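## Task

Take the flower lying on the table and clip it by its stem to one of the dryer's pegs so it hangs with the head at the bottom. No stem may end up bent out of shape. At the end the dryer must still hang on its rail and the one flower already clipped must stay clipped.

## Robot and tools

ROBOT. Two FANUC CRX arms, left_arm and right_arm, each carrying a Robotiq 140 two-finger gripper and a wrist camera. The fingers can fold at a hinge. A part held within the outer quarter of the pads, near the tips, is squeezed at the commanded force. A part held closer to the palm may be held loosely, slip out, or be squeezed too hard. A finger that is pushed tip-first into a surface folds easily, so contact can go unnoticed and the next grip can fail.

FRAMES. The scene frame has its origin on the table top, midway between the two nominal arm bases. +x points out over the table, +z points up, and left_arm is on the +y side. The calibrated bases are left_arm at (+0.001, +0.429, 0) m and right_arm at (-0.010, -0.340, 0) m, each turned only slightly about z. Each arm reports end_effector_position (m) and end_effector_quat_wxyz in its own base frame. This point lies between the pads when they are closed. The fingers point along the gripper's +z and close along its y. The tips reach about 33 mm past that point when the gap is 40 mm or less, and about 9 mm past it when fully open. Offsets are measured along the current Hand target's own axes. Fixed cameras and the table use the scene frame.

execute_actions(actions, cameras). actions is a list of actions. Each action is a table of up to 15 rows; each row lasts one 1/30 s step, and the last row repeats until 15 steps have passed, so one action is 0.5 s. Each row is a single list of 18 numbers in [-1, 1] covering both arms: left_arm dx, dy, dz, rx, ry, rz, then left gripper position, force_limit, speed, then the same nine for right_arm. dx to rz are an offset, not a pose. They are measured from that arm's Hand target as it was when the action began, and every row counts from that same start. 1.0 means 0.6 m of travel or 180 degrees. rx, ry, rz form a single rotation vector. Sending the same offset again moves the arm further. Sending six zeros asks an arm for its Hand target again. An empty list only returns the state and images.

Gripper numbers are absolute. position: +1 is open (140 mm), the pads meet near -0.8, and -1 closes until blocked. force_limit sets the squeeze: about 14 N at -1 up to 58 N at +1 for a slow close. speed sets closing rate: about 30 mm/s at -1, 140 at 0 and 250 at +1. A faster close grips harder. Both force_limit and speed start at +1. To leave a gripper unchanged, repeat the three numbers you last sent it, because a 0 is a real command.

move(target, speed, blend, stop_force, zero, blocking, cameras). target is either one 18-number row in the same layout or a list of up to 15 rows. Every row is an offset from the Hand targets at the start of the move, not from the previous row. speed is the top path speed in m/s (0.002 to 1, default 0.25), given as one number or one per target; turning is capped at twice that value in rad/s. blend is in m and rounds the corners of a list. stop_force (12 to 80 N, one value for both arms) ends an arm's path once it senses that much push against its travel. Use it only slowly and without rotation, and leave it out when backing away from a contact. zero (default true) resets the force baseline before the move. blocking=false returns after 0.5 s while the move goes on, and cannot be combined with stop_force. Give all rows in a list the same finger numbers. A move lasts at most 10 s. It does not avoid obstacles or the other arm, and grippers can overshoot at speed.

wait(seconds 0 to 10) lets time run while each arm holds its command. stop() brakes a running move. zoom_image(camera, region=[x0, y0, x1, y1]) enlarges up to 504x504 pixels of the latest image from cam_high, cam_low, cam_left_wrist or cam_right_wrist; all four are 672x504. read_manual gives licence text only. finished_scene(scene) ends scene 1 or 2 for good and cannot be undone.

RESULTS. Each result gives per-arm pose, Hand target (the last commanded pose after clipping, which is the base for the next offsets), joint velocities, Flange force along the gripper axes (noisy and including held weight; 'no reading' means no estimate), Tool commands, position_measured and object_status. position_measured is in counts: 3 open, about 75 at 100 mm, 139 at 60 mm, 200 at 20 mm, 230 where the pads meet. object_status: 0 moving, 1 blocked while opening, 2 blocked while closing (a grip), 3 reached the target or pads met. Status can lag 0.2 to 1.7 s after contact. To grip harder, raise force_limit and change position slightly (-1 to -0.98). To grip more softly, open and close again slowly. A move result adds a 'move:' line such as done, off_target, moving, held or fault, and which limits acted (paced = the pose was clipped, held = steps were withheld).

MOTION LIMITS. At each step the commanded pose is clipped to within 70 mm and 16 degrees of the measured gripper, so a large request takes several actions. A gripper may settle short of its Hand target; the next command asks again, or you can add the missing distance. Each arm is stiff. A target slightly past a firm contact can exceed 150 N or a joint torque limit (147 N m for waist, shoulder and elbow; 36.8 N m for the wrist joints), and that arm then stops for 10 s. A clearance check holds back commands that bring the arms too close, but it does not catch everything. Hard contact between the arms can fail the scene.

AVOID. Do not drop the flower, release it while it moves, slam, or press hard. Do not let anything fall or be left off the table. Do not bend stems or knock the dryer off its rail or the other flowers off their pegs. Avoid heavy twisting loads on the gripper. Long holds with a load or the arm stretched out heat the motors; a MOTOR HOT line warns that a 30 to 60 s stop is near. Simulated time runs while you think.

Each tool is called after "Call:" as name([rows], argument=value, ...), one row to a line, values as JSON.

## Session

Call:
execute_actions(actions=[])

Scene clock: 0.00 s.
left_arm: end_effector_position=(+0.4788, +0.1617, +0.1616) position_measured=3 object_status=3 end_effector_quat_wxyz=(+0.240, +0.802, -0.255, +0.483) | right_arm: end_effector_position=(+0.3899, +0.3989, +0.1298) position_measured=3 object_status=3 end_effector_quat_wxyz=(-0.057, +0.961, -0.192, +0.192)
Joint positions: left_arm=[1.148 0.251 -0.662 1.043 -1.428 -0.797] | right_arm=[1.253 0.081 -0.367 0.442 -1.001 -0.295]
Joint velocities: within noise
Flange force (N): no reading
Hand target: left_arm +0.4788, +0.1617, +0.1616; +0.240, +0.802, -0.255, +0.483 | right_arm +0.3899, +0.3989, +0.1298; -0.057, +0.961, -0.192, +0.192
Tool commands: left_gripper/position=+1.0 left_gripper/force_limit=+1.0 left_gripper/speed=+1.0 right_gripper/position=+1.0 right_gripper/force_limit=+1.0 right_gripper/speed=+1.0
camera_calibration:
cam_left_wrist: T_world_to_cam=[[-0.641385, -0.754988, 0.136451, 0.415766], [-0.60182, 0.384782, -0.699825, 0.349042], [0.475856, -0.530976, -0.70116, 0.11296], [0, 0, 0, 1]] pos_world=[0.422974, 0.239572, 0.26674]
cam_right_wrist: T_world_to_cam=[[-0.343409, -0.922466, -0.176429, 0.533153], [-0.937291, 0.348542, 0.00202344, 0.228999], [0.0596264, 0.166061, -0.984311, 0.181316], [0, 0, 0, 1]] pos_world=[0.386917, 0.38189, 0.272072]

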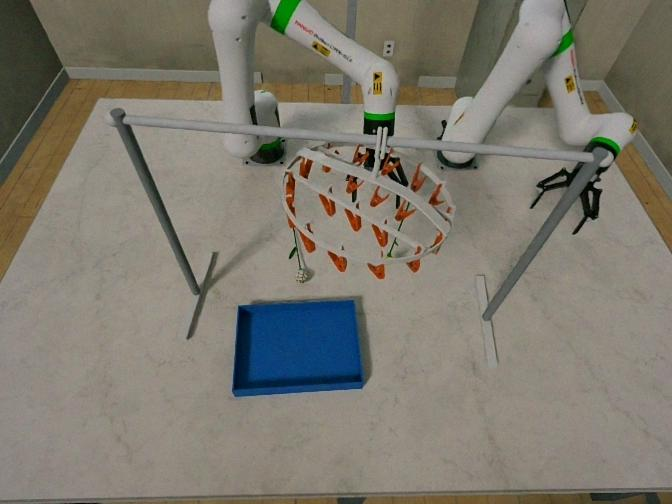

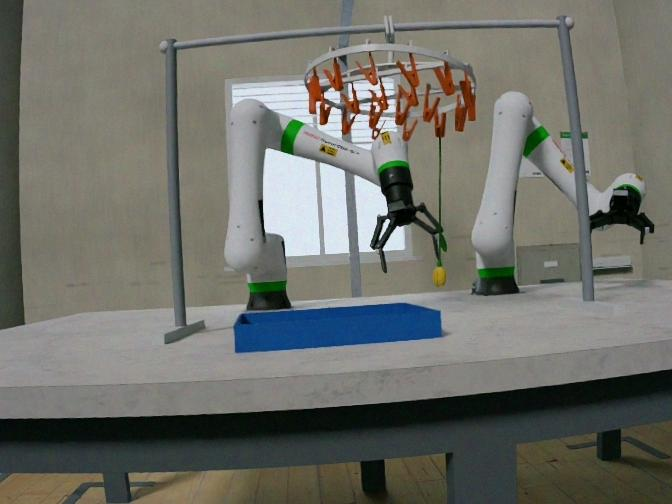

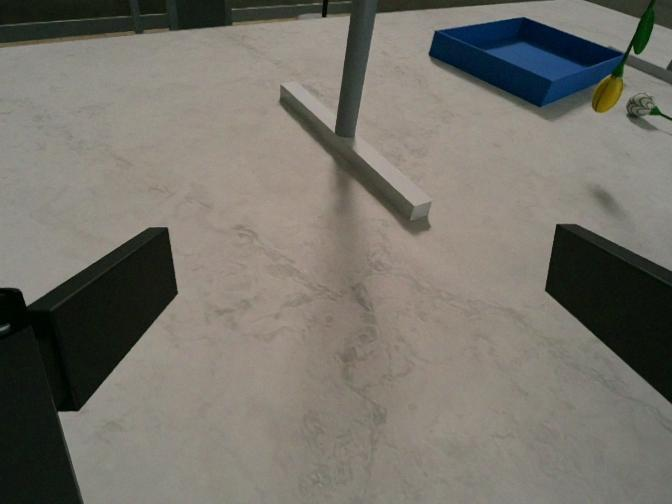

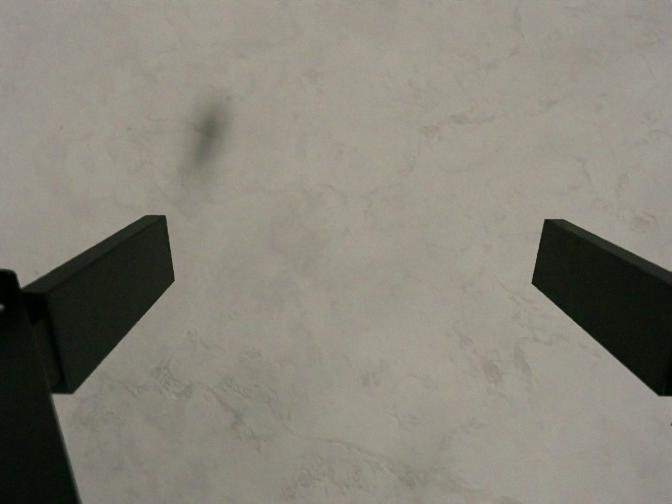

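Call:
zoom_image(camera="cam_high", region=[270, 120, 470, 290])

Call:
zoom_image(camera="cam_low", region=[290, 10, 490, 150])

Scaled by 2.520.

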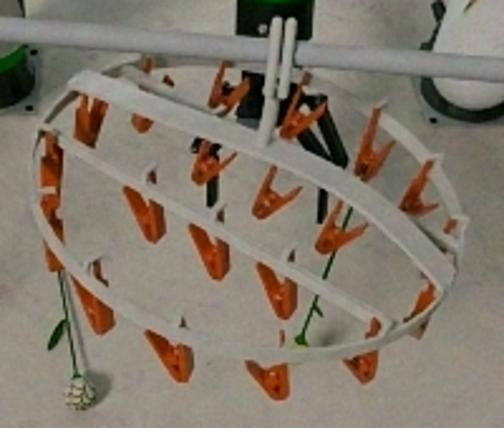

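Scaled by 2.520.

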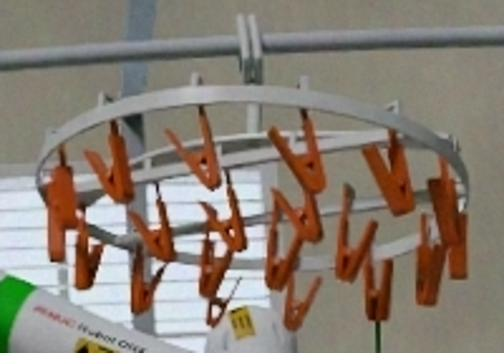

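Call:
move(target=[0,0,0,0,0,0,1,1,1,0.64,0.47,-0.469,0.285,0.305,-0.263,1,1,1], speed=0.3)

Call:
zoom_image(camera="cam_right_wrist", region=[170, 60, 520, 320])

Scene clock: 7.90 s.
left_arm: end_effector_position=(+0.4788, +0.1617, +0.1616) position_measured=3 object_status=3 end_effector_quat_wxyz=(+0.240, +0.802, -0.255, +0.483) | right_arm: end_effector_position=(+0.5093, -0.0199, +0.4699) position_measured=3 object_status=3 end_effector_quat_wxyz=(-0.079, +0.701, +0.076, +0.705)
Joint positions: left_arm=[1.148 0.251 -0.662 1.043 -1.428 -0.797] | right_arm=[0.218 -0.798 -0.814 0.026 0.022 1.542]
Flange force (N): left_arm=[3.3 -0.3 2.1] | right_arm=no reading
Hand target: left_arm +0.4788, +0.1617, +0.1616; +0.240, +0.802, -0.255, +0.483 | right_arm +0.5096, -0.0209, +0.4699; -0.175, +0.684, +0.173, +0.686
Off the commanded pose: left_arm 0.000 m, 0 deg | right_arm 0.001 m, 33 deg; orientation clipped.
move: off_target (right_arm); limits=paced
cam_left_wrist: T_world_to_cam=[[-0.641385, -0.754988, 0.136451, 0.415766], [-0.60182, 0.384782, -0.699825, 0.349042], [0.475856, -0.530976, -0.70116, 0.11296], [0, 0, 0, 1]] pos_world=[0.422974, 0.239572, 0.26674]
cam_right_wrist: T_world_to_cam=[[0.211484, -0.977376, 0.00337439, -0.120396], [-0.340923, -0.0770035, -0.936932, 0.615238], [0.915995, 0.196996, -0.349495, -0.155305], [0, 0, 0, 1]] pos_world=[0.377469, -0.0397017, 0.522564]

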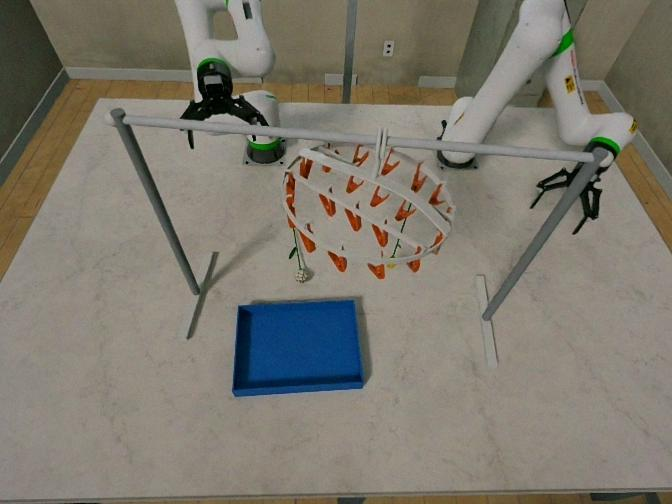

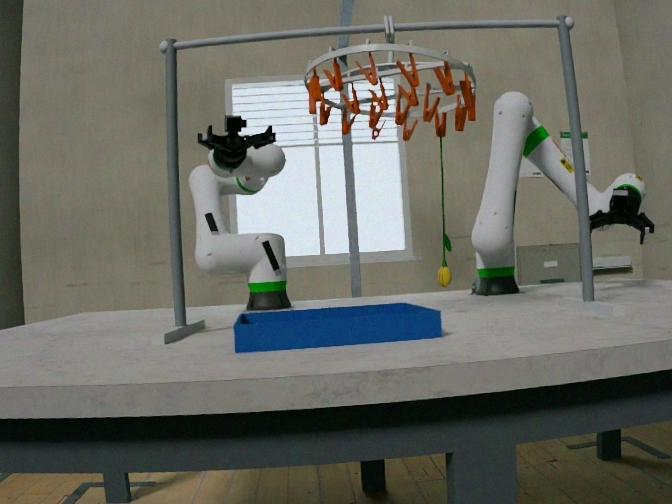

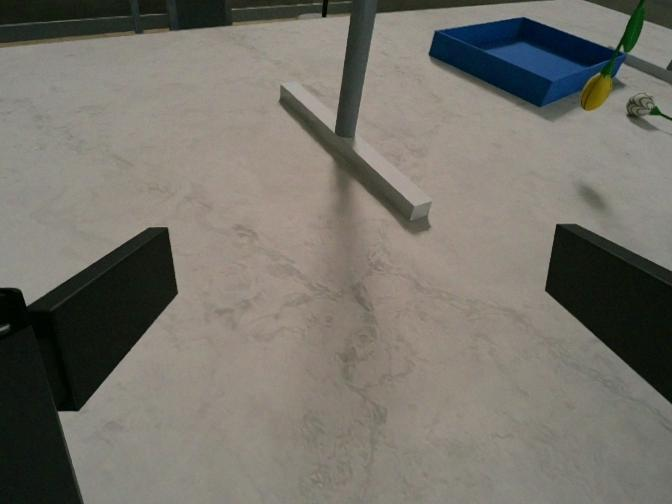

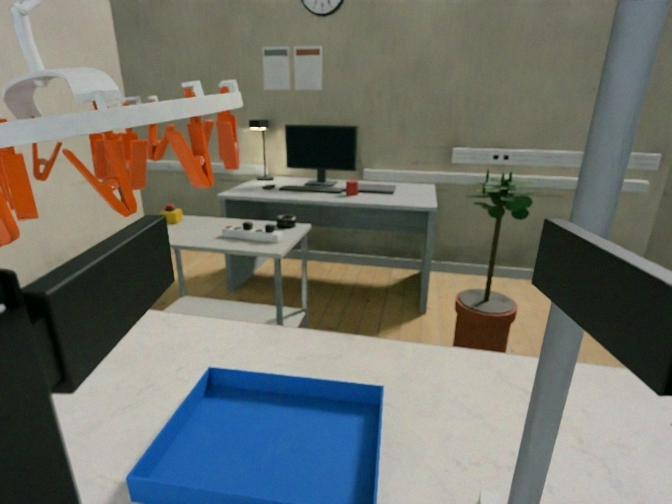

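Scaled by 1.440.

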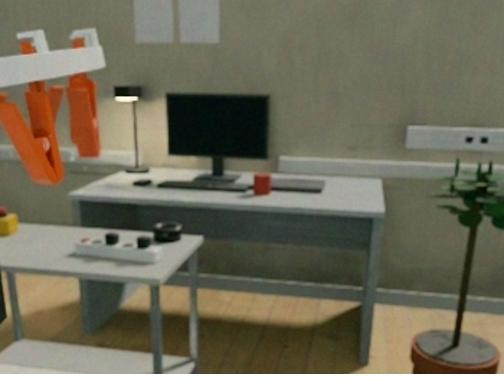

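Call:
move([
  [0,0,0,0,0,0,1,1,1,-0.08,0,0.0,0.09,0,0,1,1,1],
  [0,0,0,0,0,0,1,1,1,-0.08,0,0,0.18,0,0,1,1,1],
], speed=0.2, cameras=["cam_right_wrist"])

Scene clock: 12.03 s.
left_arm: end_effector_position=(+0.4788, +0.1617, +0.1616) position_measured=3 object_status=3 end_effector_quat_wxyz=(+0.240, +0.802, -0.255, +0.483) | right_arm: end_effector_position=(+0.5096, -0.0207, +0.4219) position_measured=3 object_status=3 end_effector_quat_wxyz=(-0.359, +0.608, +0.358, +0.611)
Joint positions: left_arm=[1.148 0.251 -0.662 1.043 -1.428 -0.797] | right_arm=[-0.836 0.14 -0.537 1.778 1.828 0.704]
Flange force (N): left_arm=[3.4 -0.1 2.3] | right_arm=[1.1 -7.7 -0.4]
Hand target: left_arm +0.4788, +0.1617, +0.1616; +0.240, +0.802, -0.255, +0.483 | right_arm +0.5096, -0.0207, +0.4219; -0.359, +0.608, +0.358, +0.611
Off the commanded pose: left_arm 0.000 m, 0 deg | right_arm 0.000 m, 0 deg.
move: done; limits=paced
cam_right_wrist: T_world_to_cam=[[0.871247, -0.490803, 0.00647668, -0.448542], [-0.167489, -0.309668, -0.935977, 0.476683], [0.461386, 0.814382, -0.352002, 0.0732801], [0, 0, 0, 1]] pos_world=[0.43682, -0.13221, 0.474864]

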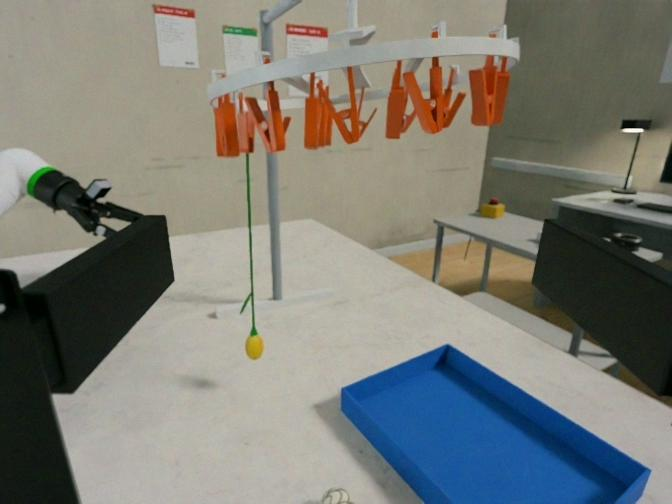

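Call:
zoom_image(camera="cam_right_wrist", region=[195, 20, 375, 170])

Call:
zoom_image(camera="cam_right_wrist", region=[360, 10, 540, 160])

Call:
zoom_image(camera="cam_high", region=[270, 130, 390, 280])

Scaled by 2.800.

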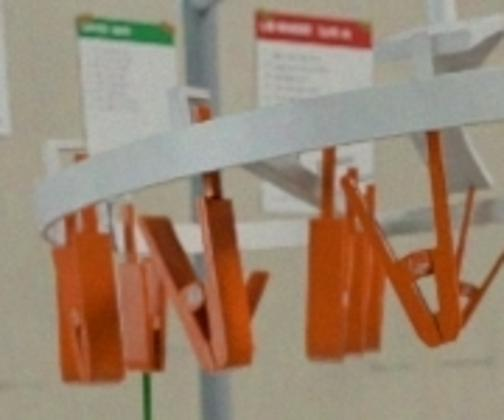

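Scaled by 2.800.

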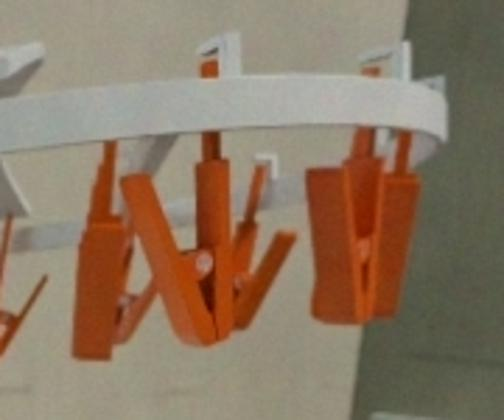

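This scene's latest camera images include none from cam_high. They are from: cam_right_wrist. cam_high's image comes with the result of a call that names it in "cameras".

Call:
move(target=[0.109,0.463,0.238,-0.4,-0.2225,0.671,1,1,1,0,0,0,0,0,0,1,1,1], speed=0.35, cameras=["cam_left_wrist","cam_high"])

Scene clock: 18.63 s.
left_arm: end_effector_position=(+0.4206, -0.1498, +0.1993) position_measured=3 object_status=3 end_effector_quat_wxyz=(+0.001, -0.046, +0.999, +0.000) | right_arm: end_effector_position=(+0.5096, -0.0207, +0.4219) position_measured=3 object_status=3 end_effector_quat_wxyz=(-0.359, +0.608, +0.358, +0.611)
Joint positions: left_arm=[-0.047 -0.004 -0.095 0 -1.478 -1.432] | right_arm=[-0.836 0.14 -0.537 1.778 1.828 0.704]
Flange force (N): left_arm=[0.4 -3.9 -1.8] | right_arm=[0.9 -7.7 -0.3]
Hand target: left_arm +0.4206, -0.1498, +0.1993; +0.001, -0.046, +0.999, +0.000 | right_arm +0.5096, -0.0207, +0.4219; -0.359, +0.608, +0.358, +0.611
Off the commanded pose: left_arm 0.000 m, 0 deg | right_arm 0.000 m, 0 deg.
move: done
cam_left_wrist: T_world_to_cam=[[-0.0885871, 0.996068, -0.000216296, 0.195209], [0.93458, 0.0831936, 0.34589, -0.43953], [0.344548, 0.0304393, -0.938275, 0.188283], [0, 0, 0, 1]] pos_world=[0.363196, -0.163606, 0.328733]
Images, in order (width x height): cam_high 672x504, cam_left_wrist 672x504.

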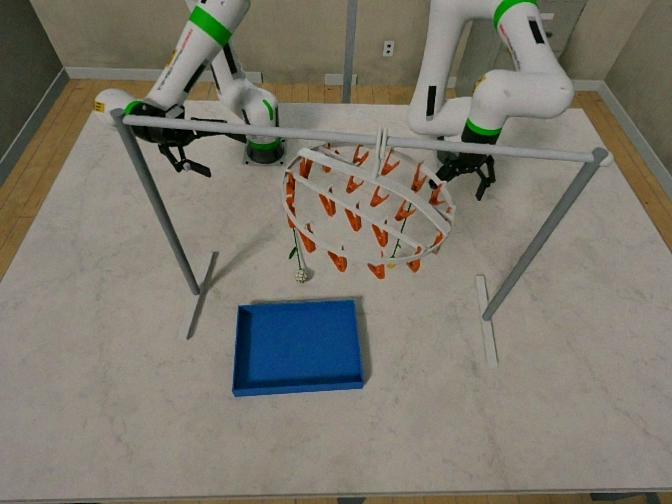

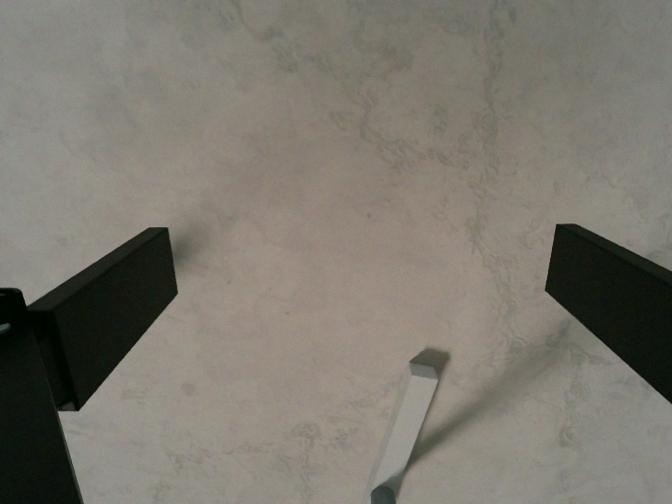

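Call:
zoom_image(camera="cam_high", region=[270, 140, 370, 290])

Call:
move(target=[0.1225,-0.7,0.13,0,0,0,1,1,1,0,0,0,0,0,0,1,1,1], speed=0.3, cameras=["cam_left_wrist","cam_high"])

Scaled by 3.360.

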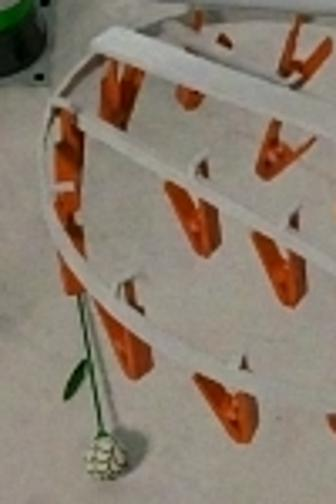

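Scene clock: 20.83 s.
left_arm: end_effector_position=(+0.3858, -0.5747, +0.1211) position_measured=3 object_status=3 end_effector_quat_wxyz=(+0.001, -0.046, +0.999, +0.000) | right_arm: end_effector_position=(+0.5096, -0.0207, +0.4219) position_measured=3 object_status=3 end_effector_quat_wxyz=(-0.359, +0.608, +0.358, +0.611)
Joint positions: left_arm=[-0.792 0.658 0.585 -0.002 -1.496 -0.688] | right_arm=[-0.836 0.14 -0.537 1.778 1.828 0.704]
Flange force (N): left_arm=[2.3 -0.3 -2.1] | right_arm=[0.7 -7.2 -0.9]
Hand target: left_arm +0.3858, -0.5748, +0.1210; +0.001, -0.046, +0.999, +0.000 | right_arm +0.5096, -0.0207, +0.4219; -0.359, +0.608, +0.358, +0.611
Off the commanded pose: left_arm 0.000 m, 0 deg | right_arm 0.000 m, 0 deg.
move: done
cam_left_wrist: T_world_to_cam=[[-0.088582, 0.996069, -0.000205224, 0.615334], [0.934613, 0.0831878, 0.345802, -0.344601], [0.34446, 0.03044, -0.938307, 0.139872], [0, 0, 0, 1]] pos_world=[0.328396, -0.588506, 0.250533]
Images, in order (width x height): cam_high 672x504, cam_left_wrist 672x504.

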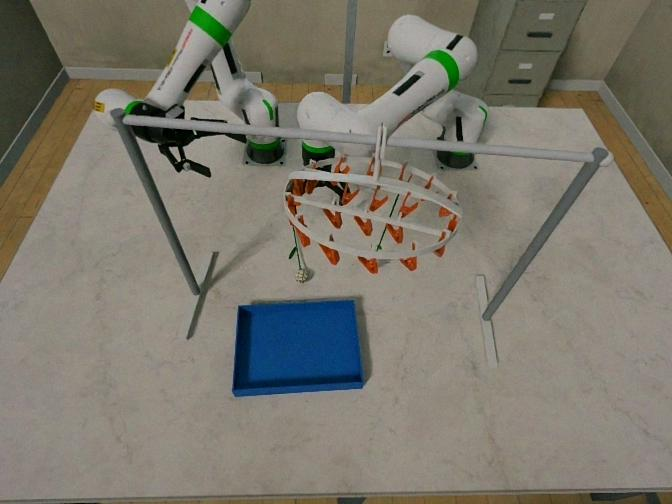

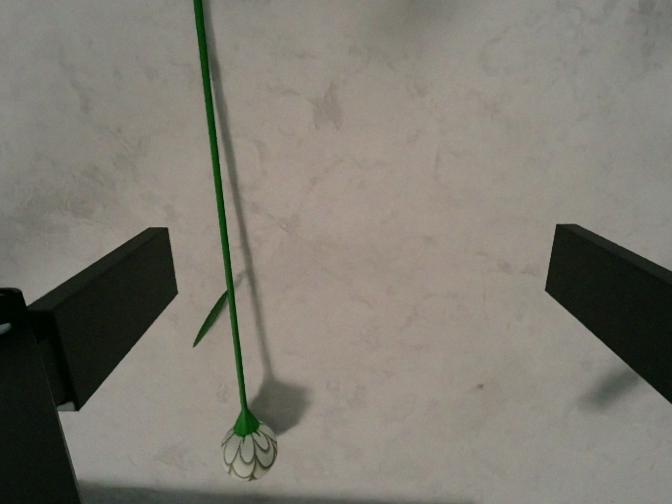

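Call:
zoom_image(camera="cam_high", region=[260, 100, 480, 290])

Call:
execute_actions(actions=[])

Call:
zoom_image(camera="cam_low", region=[240, 10, 500, 210])

Scaled by 2.291.

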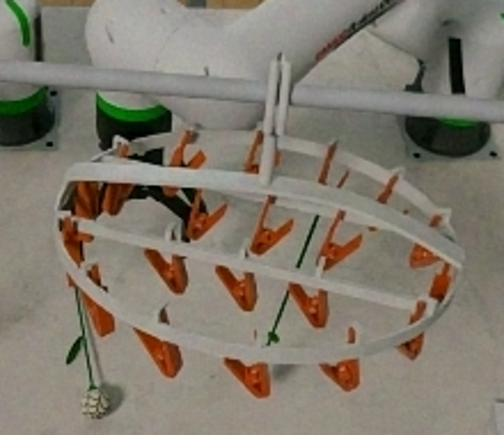

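Scene clock: 21.27 s.
left_arm: end_effector_position=(+0.3858, -0.5748, +0.1210) position_measured=3 object_status=3 end_effector_quat_wxyz=(+0.001, -0.046, +0.999, +0.000) | right_arm: end_effector_position=(+0.5096, -0.0207, +0.4219) position_measured=3 object_status=3 end_effector_quat_wxyz=(-0.359, +0.608, +0.358, +0.611)
Joint positions: left_arm=[-0.792 0.658 0.585 -0.002 -1.496 -0.688] | right_arm=[-0.836 0.14 -0.537 1.778 1.828 0.704]
Joint velocities: within noise
Flange force (N): left_arm=[2.8 0.4 -1.9] | right_arm=[0.8 -7.8 -0.5]
Hand target: left_arm +0.3858, -0.5748, +0.1210; +0.001, -0.046, +0.999, +0.000 | right_arm +0.5096, -0.0207, +0.4219; -0.359, +0.608, +0.358, +0.611
Tool commands: left_gripper/position=+1.0 left_gripper/force_limit=+1.0 left_gripper/speed=+1.0 right_gripper/position=+1.0 right_gripper/force_limit=+1.0 right_gripper/speed=+1.0
Off the commanded pose: left_arm 0.000 m, 0 deg | right_arm 0.000 m, 0 deg.
camera_calibration:
cam_left_wrist: T_world_to_cam=[[-0.0884888, 0.996077, -0.000171795, 0.6153], [0.934621, 0.0830888, 0.345803, -0.344663], [0.34446, 0.0304391, -0.938307, 0.139871], [0, 0, 0, 1]] pos_world=[0.328396, -0.588506, 0.250533]
cam_right_wrist: T_world_to_cam=[[0.871318, -0.490676, 0.00647632, -0.448556], [-0.167438, -0.309682, -0.935981, 0.476661], [0.461269, 0.814453, -0.35199, 0.0733347], [0, 0, 0, 1]] pos_world=[0.43682, -0.13221, 0.474864]

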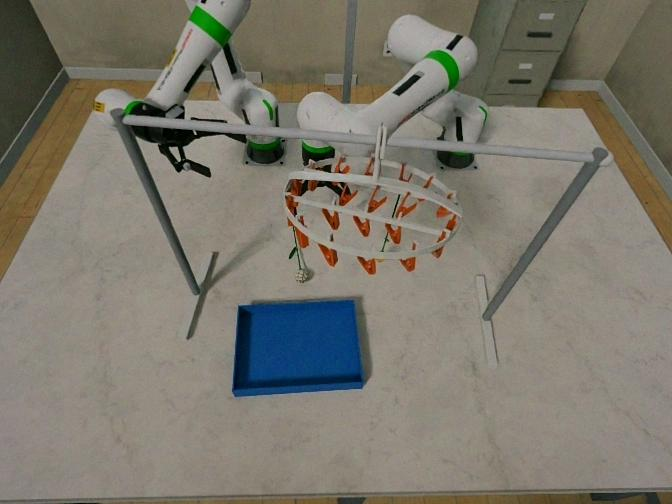

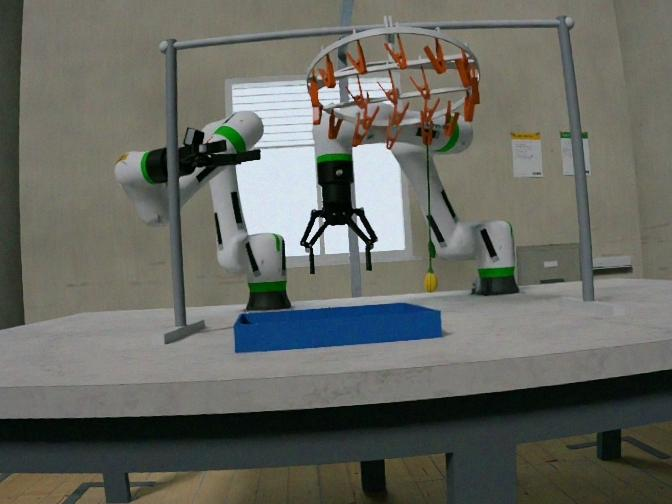

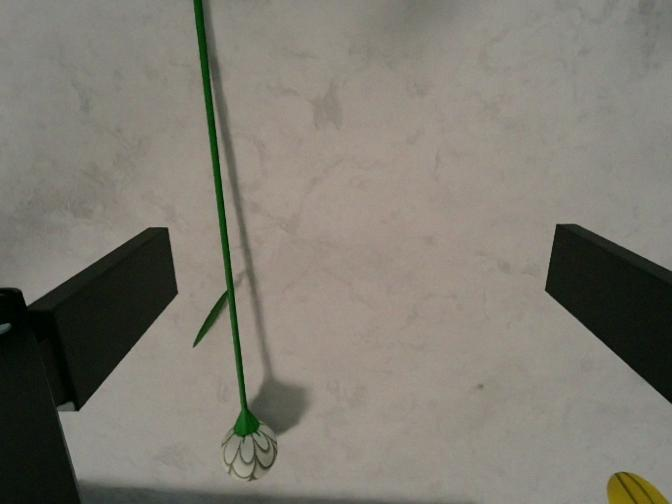

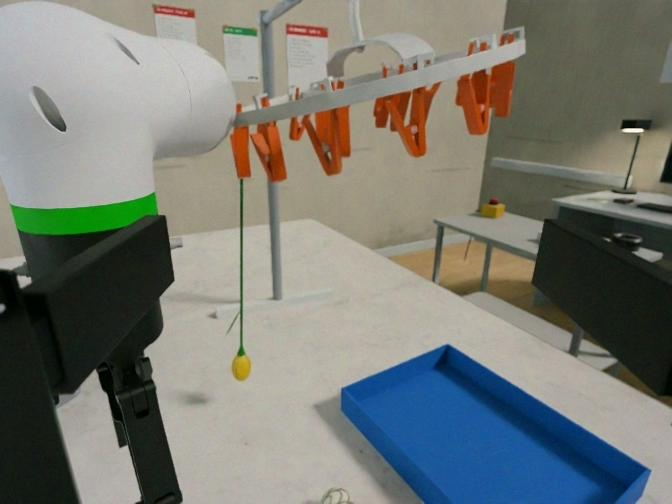

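Scaled by 1.938.

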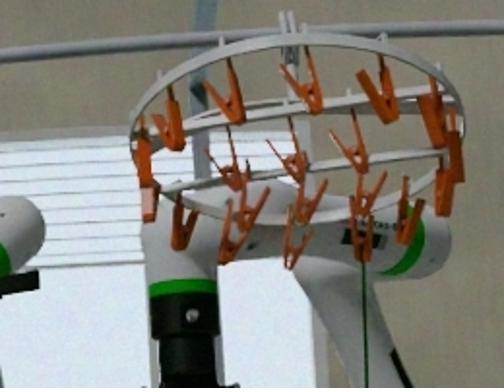

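Call:
move([
  [0.1,0,0,0,0,0,1,1,1,0,0,0,0,0,0,1,1,1],
  [0.1,-0.08,0.03,0,0,0,1,1,1,0,0,0,0,0,0,1,1,1],
], speed=0.06)

Call:
zoom_image(camera="cam_high", region=[260, 100, 480, 290])

Scene clock: 24.97 s.
left_arm: end_effector_position=(+0.3304, -0.6280, +0.1029) position_measured=3 object_status=3 end_effector_quat_wxyz=(+0.001, -0.046, +0.999, +0.000) | right_arm: end_effector_position=(+0.5096, -0.0207, +0.4219) position_measured=3 object_status=3 end_effector_quat_wxyz=(-0.359, +0.608, +0.358, +0.611)
Joint positions: left_arm=[-0.903 0.715 0.634 -0.002 -1.489 -0.576] | right_arm=[-0.836 0.14 -0.537 1.778 1.828 0.704]
Flange force (N): left_arm=[2.5 0.5 -2.0] | right_arm=[1.3 -8.1 -1.3]
Hand target: left_arm +0.3304, -0.6280, +0.1029; +0.001, -0.046, +0.999, +0.000 | right_arm +0.5096, -0.0207, +0.4219; -0.359, +0.608, +0.358, +0.611
Off the commanded pose: left_arm 0.000 m, 0 deg | right_arm 0.000 m, 0 deg.
move: done
cam_left_wrist: T_world_to_cam=[[-0.0885823, 0.996069, -0.000204812, 0.663513], [0.934624, 0.083189, 0.345771, -0.282126], [0.344428, 0.0304377, -0.938319, 0.143604], [0, 0, 0, 1]] pos_world=[0.272996, -0.641806, 0.232433]
cam_right_wrist: T_world_to_cam=[[0.871318, -0.490676, 0.00647632, -0.448556], [-0.167438, -0.309682, -0.935981, 0.476661], [0.461269, 0.814453, -0.35199, 0.0733347], [0, 0, 0, 1]] pos_world=[0.43682, -0.13221, 0.474864]

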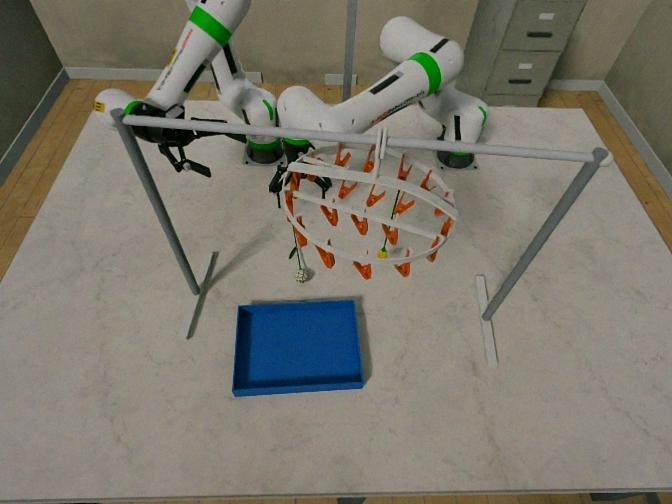

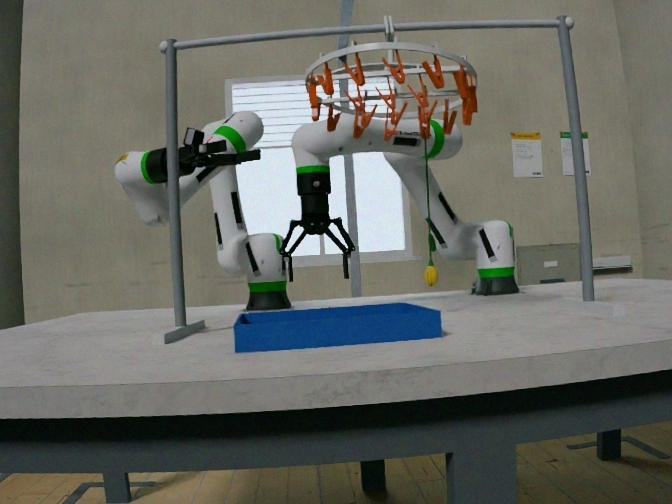

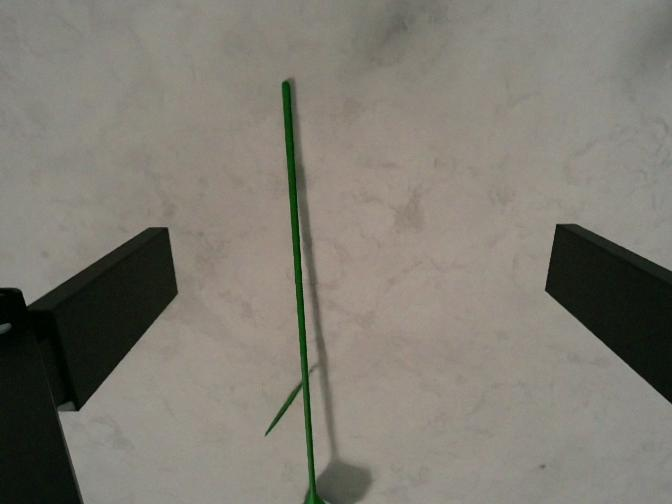

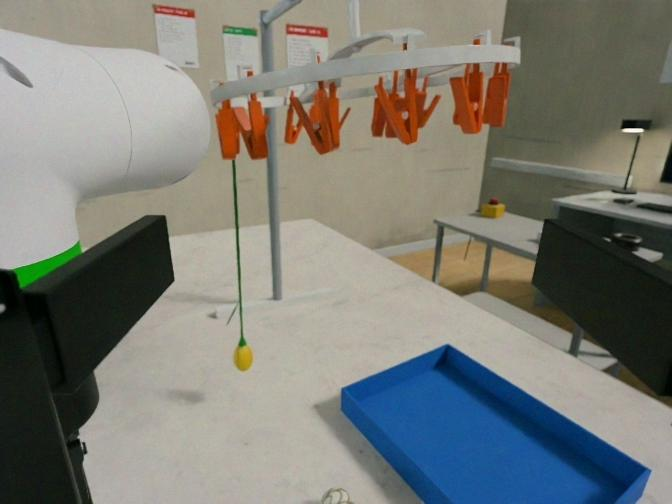

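Scaled by 2.291.

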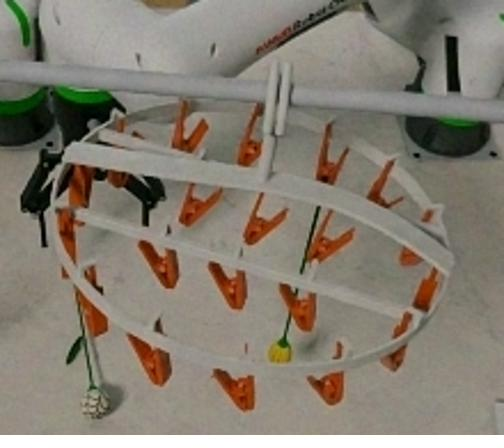

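Call:
move([
  [-0.014,-0.0532,0,0,0,-0.008,-0.35,-1,0.5,0,0,0,0,0,0,1,1,1],
  [-0.014,-0.0532,0.07,0,0,-0.008,-0.35,-1,0.5,0,0,0,0,0,0,1,1,1],
  [-0.014,-0.0532,0.09,0,0,-0.008,-0.35,-1,0.5,0,0,0,0,0,0,1,1,1],
], speed=[0.08,0.08,0.05], cameras=["cam_left_wrist","cam_right_wrist","cam_high"])

Scene clock: 27.83 s.
left_arm: end_effector_position=(+0.3418, -0.6590, +0.0488) position_measured=173 object_status=3 end_effector_quat_wxyz=(+0.001, -0.058, +0.998, +0.000) | right_arm: end_effector_position=(+0.5096, -0.0207, +0.4219) position_measured=3 object_status=3 end_effector_quat_wxyz=(-0.359, +0.608, +0.358, +0.611)
Joint positions: left_arm=[-0.917 0.836 0.71 -0.002 -1.444 -0.537] | right_arm=[-0.836 0.14 -0.537 1.778 1.828 0.704]
Flange force (N): left_arm=[2.1 -0.2 -2.2] | right_arm=[0.9 -8.0 -0.5]
Hand target: left_arm +0.3418, -0.6590, +0.0489; +0.001, -0.058, +0.998, +0.000 | right_arm +0.5096, -0.0207, +0.4219; -0.359, +0.608, +0.358, +0.611
Off the commanded pose: left_arm 0.000 m, 0 deg | right_arm 0.000 m, 0 deg.
move: done
cam_left_wrist: T_world_to_cam=[[-0.113465, 0.993542, -0.0000820087, 0.702178], [0.932232, 0.106492, 0.345836, -0.255287], [0.343612, 0.039164, -0.938295, 0.0959059], [0, 0, 0, 1]] pos_world=[0.284705, -0.674213, 0.178333]
cam_right_wrist: T_world_to_cam=[[0.871318, -0.490676, 0.00647632, -0.448556], [-0.167438, -0.309682, -0.935981, 0.476661], [0.461269, 0.814453, -0.35199, 0.0733347], [0, 0, 0, 1]] pos_world=[0.43682, -0.13221, 0.474864]
Images, in order (width x height): cam_high 672x504, cam_left_wrist 672x504, cam_right_wrist 672x504.

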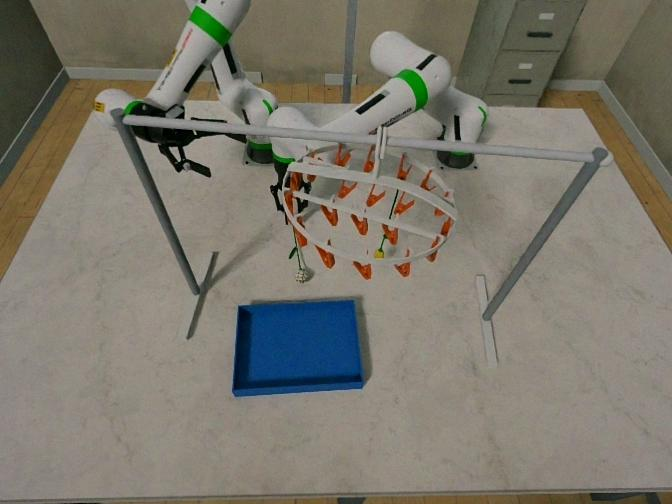

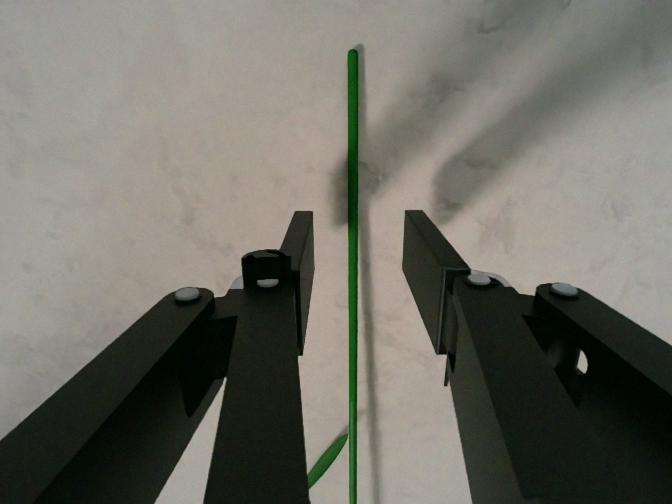

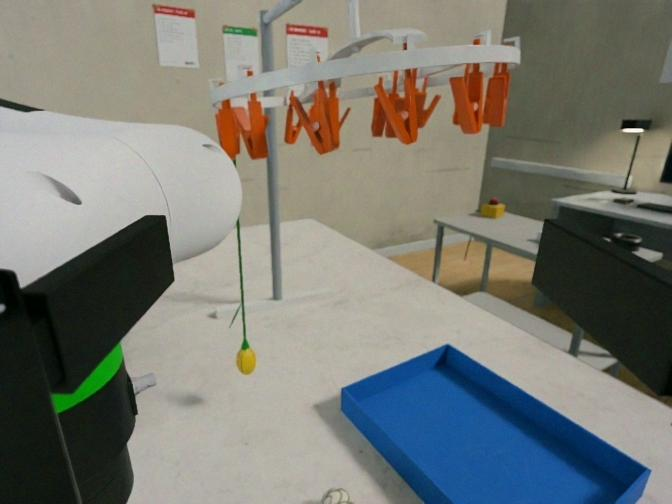

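Call:
move(target=[0,0,0.0232,0,0,0,-0.35,-1,0.5,0,0,0,0,0,0,1,1,1], speed=0.03, cameras=["cam_left_wrist"])

Call:
execute_actions([
  [[0,0,0,0,0,0,-1,-1,-1,0,0,0,0,0,0,1,1,1]],
  [[0,0,0,0,0,0,-1,-1,-1,0,0,0,0,0,0,1,1,1]],
  [[0,0,0,0,0,0,-1,-1,-1,0,0,0,0,0,0,1,1,1]],
  [[0,0,0,0,0,0,-1,-1,-1,0,0,0,0,0,0,1,1,1]],
], cameras=["cam_left_wrist"])

Scene clock: 29.23 s.
left_arm: end_effector_position=(+0.3418, -0.6590, +0.0349) position_measured=173 object_status=3 end_effector_quat_wxyz=(+0.001, -0.058, +0.998, +0.000) | right_arm: end_effector_position=(+0.5096, -0.0207, +0.4219) position_measured=3 object_status=3 end_effector_quat_wxyz=(-0.359, +0.608, +0.358, +0.611)
Joint positions: left_arm=[-0.917 0.842 0.688 -0.002 -1.415 -0.537] | right_arm=[-0.836 0.14 -0.537 1.778 1.828 0.704]
Flange force (N): left_arm=[2.5 1.1 -2.2] | right_arm=[1.1 -8.6 -0.1]
Hand target: left_arm +0.3418, -0.6590, +0.0350; +0.001, -0.058, +0.998, +0.000 | right_arm +0.5096, -0.0207, +0.4219; -0.359, +0.608, +0.358, +0.611
Off the commanded pose: left_arm 0.000 m, 0 deg | right_arm 0.000 m, 0 deg.
move: done
cam_left_wrist: T_world_to_cam=[[-0.113525, 0.993535, -0.000209107, 0.702222], [0.932224, 0.106593, 0.345826, -0.250501], [0.343612, 0.0390651, -0.938299, 0.082763], [0, 0, 0, 1]] pos_world=[0.284805, -0.674214, 0.164433]

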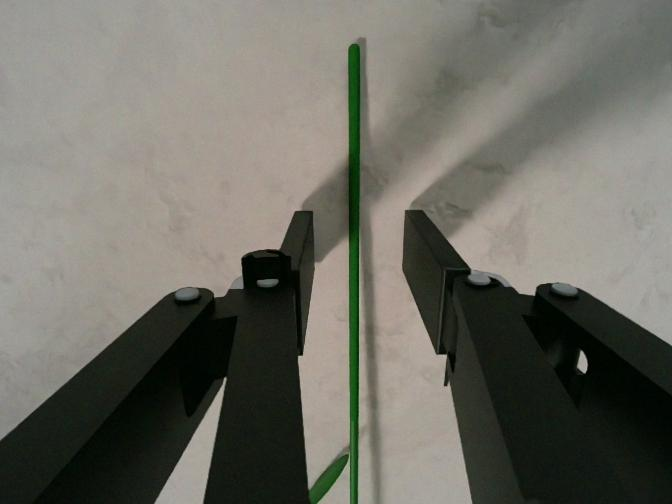

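Scene clock: 31.43 s.
left_arm: end_effector_position=(+0.3418, -0.6590, +0.0350) position_measured=224 object_status=2 end_effector_quat_wxyz=(+0.001, -0.058, +0.998, +0.000) | right_arm: end_effector_position=(+0.5096, -0.0207, +0.4219) position_measured=3 object_status=3 end_effector_quat_wxyz=(-0.359, +0.608, +0.358, +0.611)
Joint positions: left_arm=[-0.917 0.842 0.688 -0.002 -1.415 -0.537] | right_arm=[-0.836 0.14 -0.537 1.778 1.828 0.704]
Flange force (N): left_arm=[2.5 1.1 -2.2] | right_arm=[0.9 -7.7 -0.2]
Flange force at the end of the 1st action (N): left_arm=[2.7 1.8 -2.4] | right_arm=[0.8 -7.6 -0.5]
Flange force at the end of the 2nd action (N): left_arm=[2.6 1.0 -2.0] | right_arm=[0.6 -7.0 -0.9]
Flange force at the end of the 3rd action (N): left_arm=[2.7 1.5 -2.2] | right_arm=[0.4 -8.2 -1.2]
Hand target: left_arm +0.3418, -0.6590, +0.0350; +0.001, -0.058, +0.998, +0.000 | right_arm +0.5096, -0.0207, +0.4219; -0.359, +0.608, +0.358, +0.611
Off the commanded pose: left_arm 0.000 m, 0 deg | right_arm 0.000 m, 0 deg.
cam_left_wrist: T_world_to_cam=[[-0.113525, 0.993535, -0.000209107, 0.702222], [0.932224, 0.106593, 0.345826, -0.250536], [0.343612, 0.0390651, -0.938299, 0.0828568], [0, 0, 0, 1]] pos_world=[0.284805, -0.674214, 0.164533]

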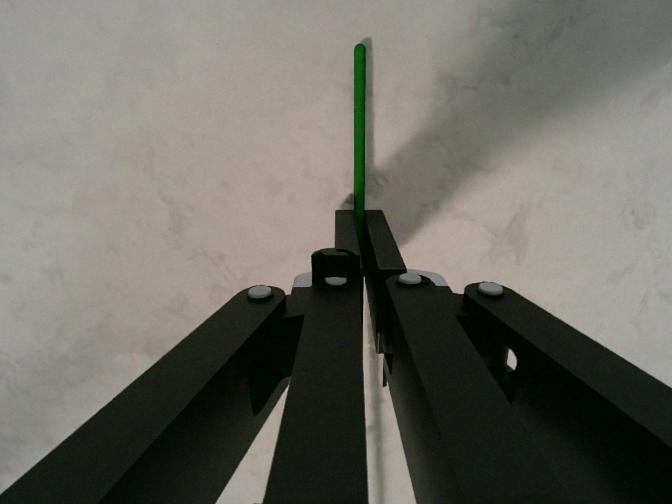

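Call:
move([
  [0.04,0,-0.1,0,0,0,-1,-1,-1,0,0,0,0,0,0,1,1,1],
  [0.05,0.2,-0.13,0,0,0,-1,-1,-1,0,0,0,0,0,0,1,1,1],
], speed=0.1)

Call:
zoom_image(camera="cam_right_wrist", region=[195, 20, 375, 170])

Call:
zoom_image(camera="cam_right_wrist", region=[350, 10, 530, 160])

Call:
zoom_image(camera="cam_high", region=[260, 130, 380, 260])

Scene clock: 34.17 s.
left_arm: end_effector_position=(+0.2980, -0.5434, +0.1129) position_measured=224 object_status=2 end_effector_quat_wxyz=(+0.001, -0.058, +0.998, +0.000) | right_arm: end_effector_position=(+0.5096, -0.0207, +0.4219) position_measured=3 object_status=3 end_effector_quat_wxyz=(-0.359, +0.608, +0.358, +0.611)
Joint positions: left_arm=[-0.859 0.464 0.273 -0.002 -1.378 -0.595] | right_arm=[-0.836 0.14 -0.537 1.778 1.828 0.704]
Flange force (N): left_arm=[2.0 -1.3 -1.8] | right_arm=[0.8 -8.6 -1.2]
Hand target: left_arm +0.2980, -0.5433, +0.1130; +0.001, -0.058, +0.998, +0.000 | right_arm +0.5096, -0.0207, +0.4219; -0.359, +0.608, +0.358, +0.611
Off the commanded pose: left_arm 0.000 m, 0 deg | right_arm 0.000 m, 0 deg.
move: done
cam_left_wrist: T_world_to_cam=[[-0.113525, 0.993535, -0.000209107, 0.582303], [0.932224, 0.106593, 0.345826, -0.248884], [0.343612, 0.0390651, -0.938299, 0.166515], [0, 0, 0, 1]] pos_world=[0.240905, -0.558514, 0.242433]
cam_right_wrist: T_world_to_cam=[[0.871318, -0.490676, 0.00647632, -0.448556], [-0.167438, -0.309682, -0.935981, 0.476661], [0.461269, 0.814453, -0.35199, 0.0733347], [0, 0, 0, 1]] pos_world=[0.43682, -0.13221, 0.474864]

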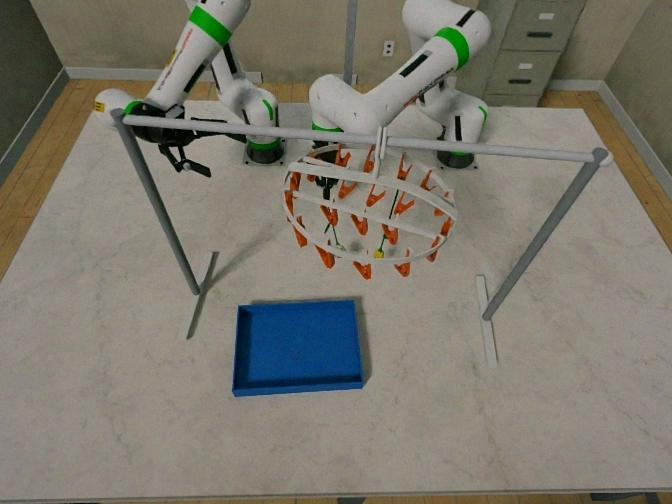

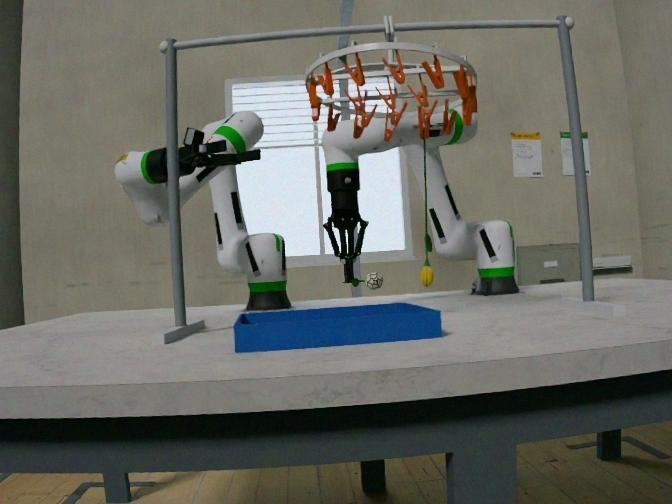

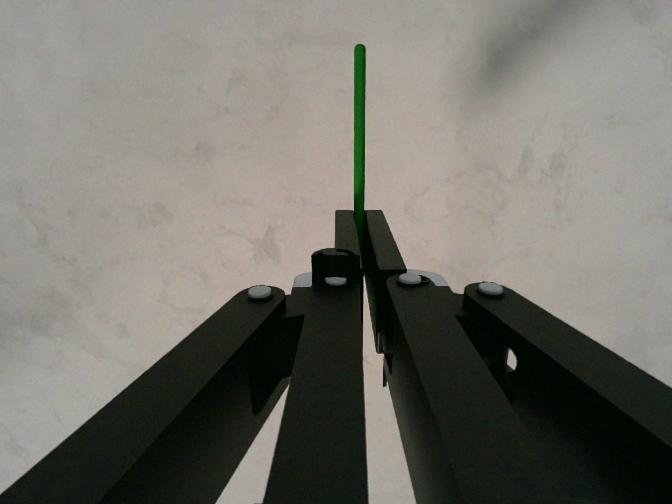

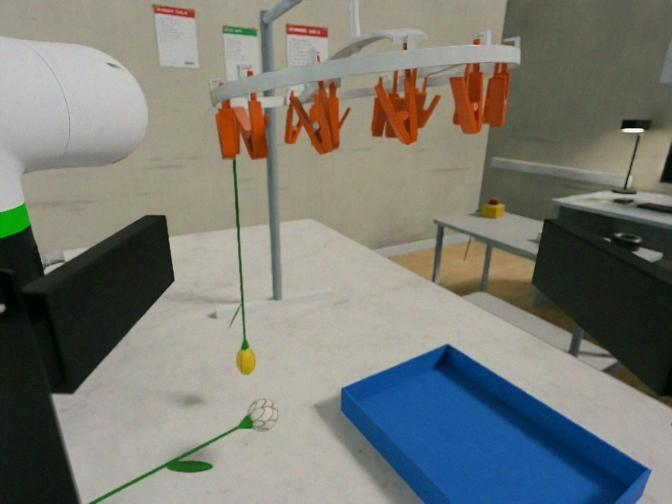

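Scaled by 2.800.

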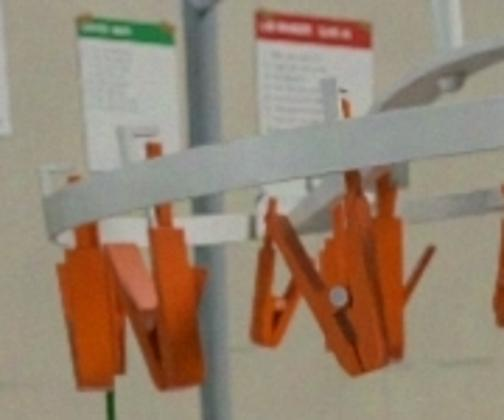

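Scaled by 2.800.

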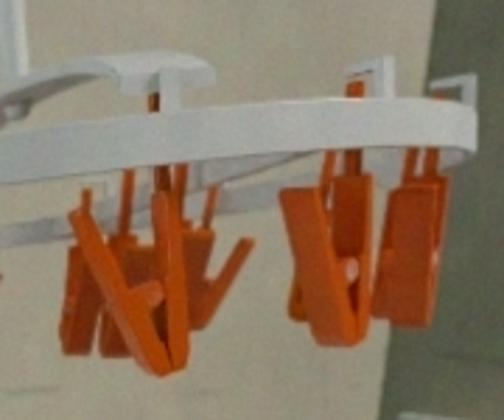

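Scaled by 3.877.

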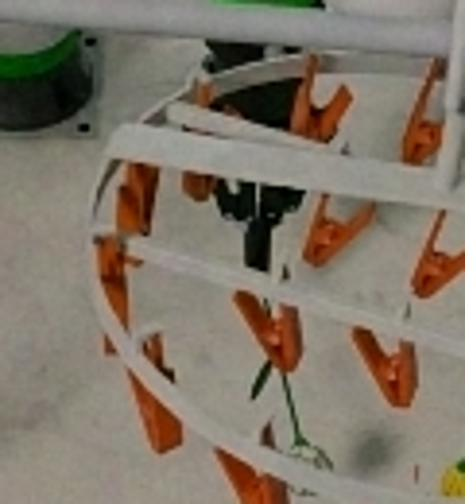

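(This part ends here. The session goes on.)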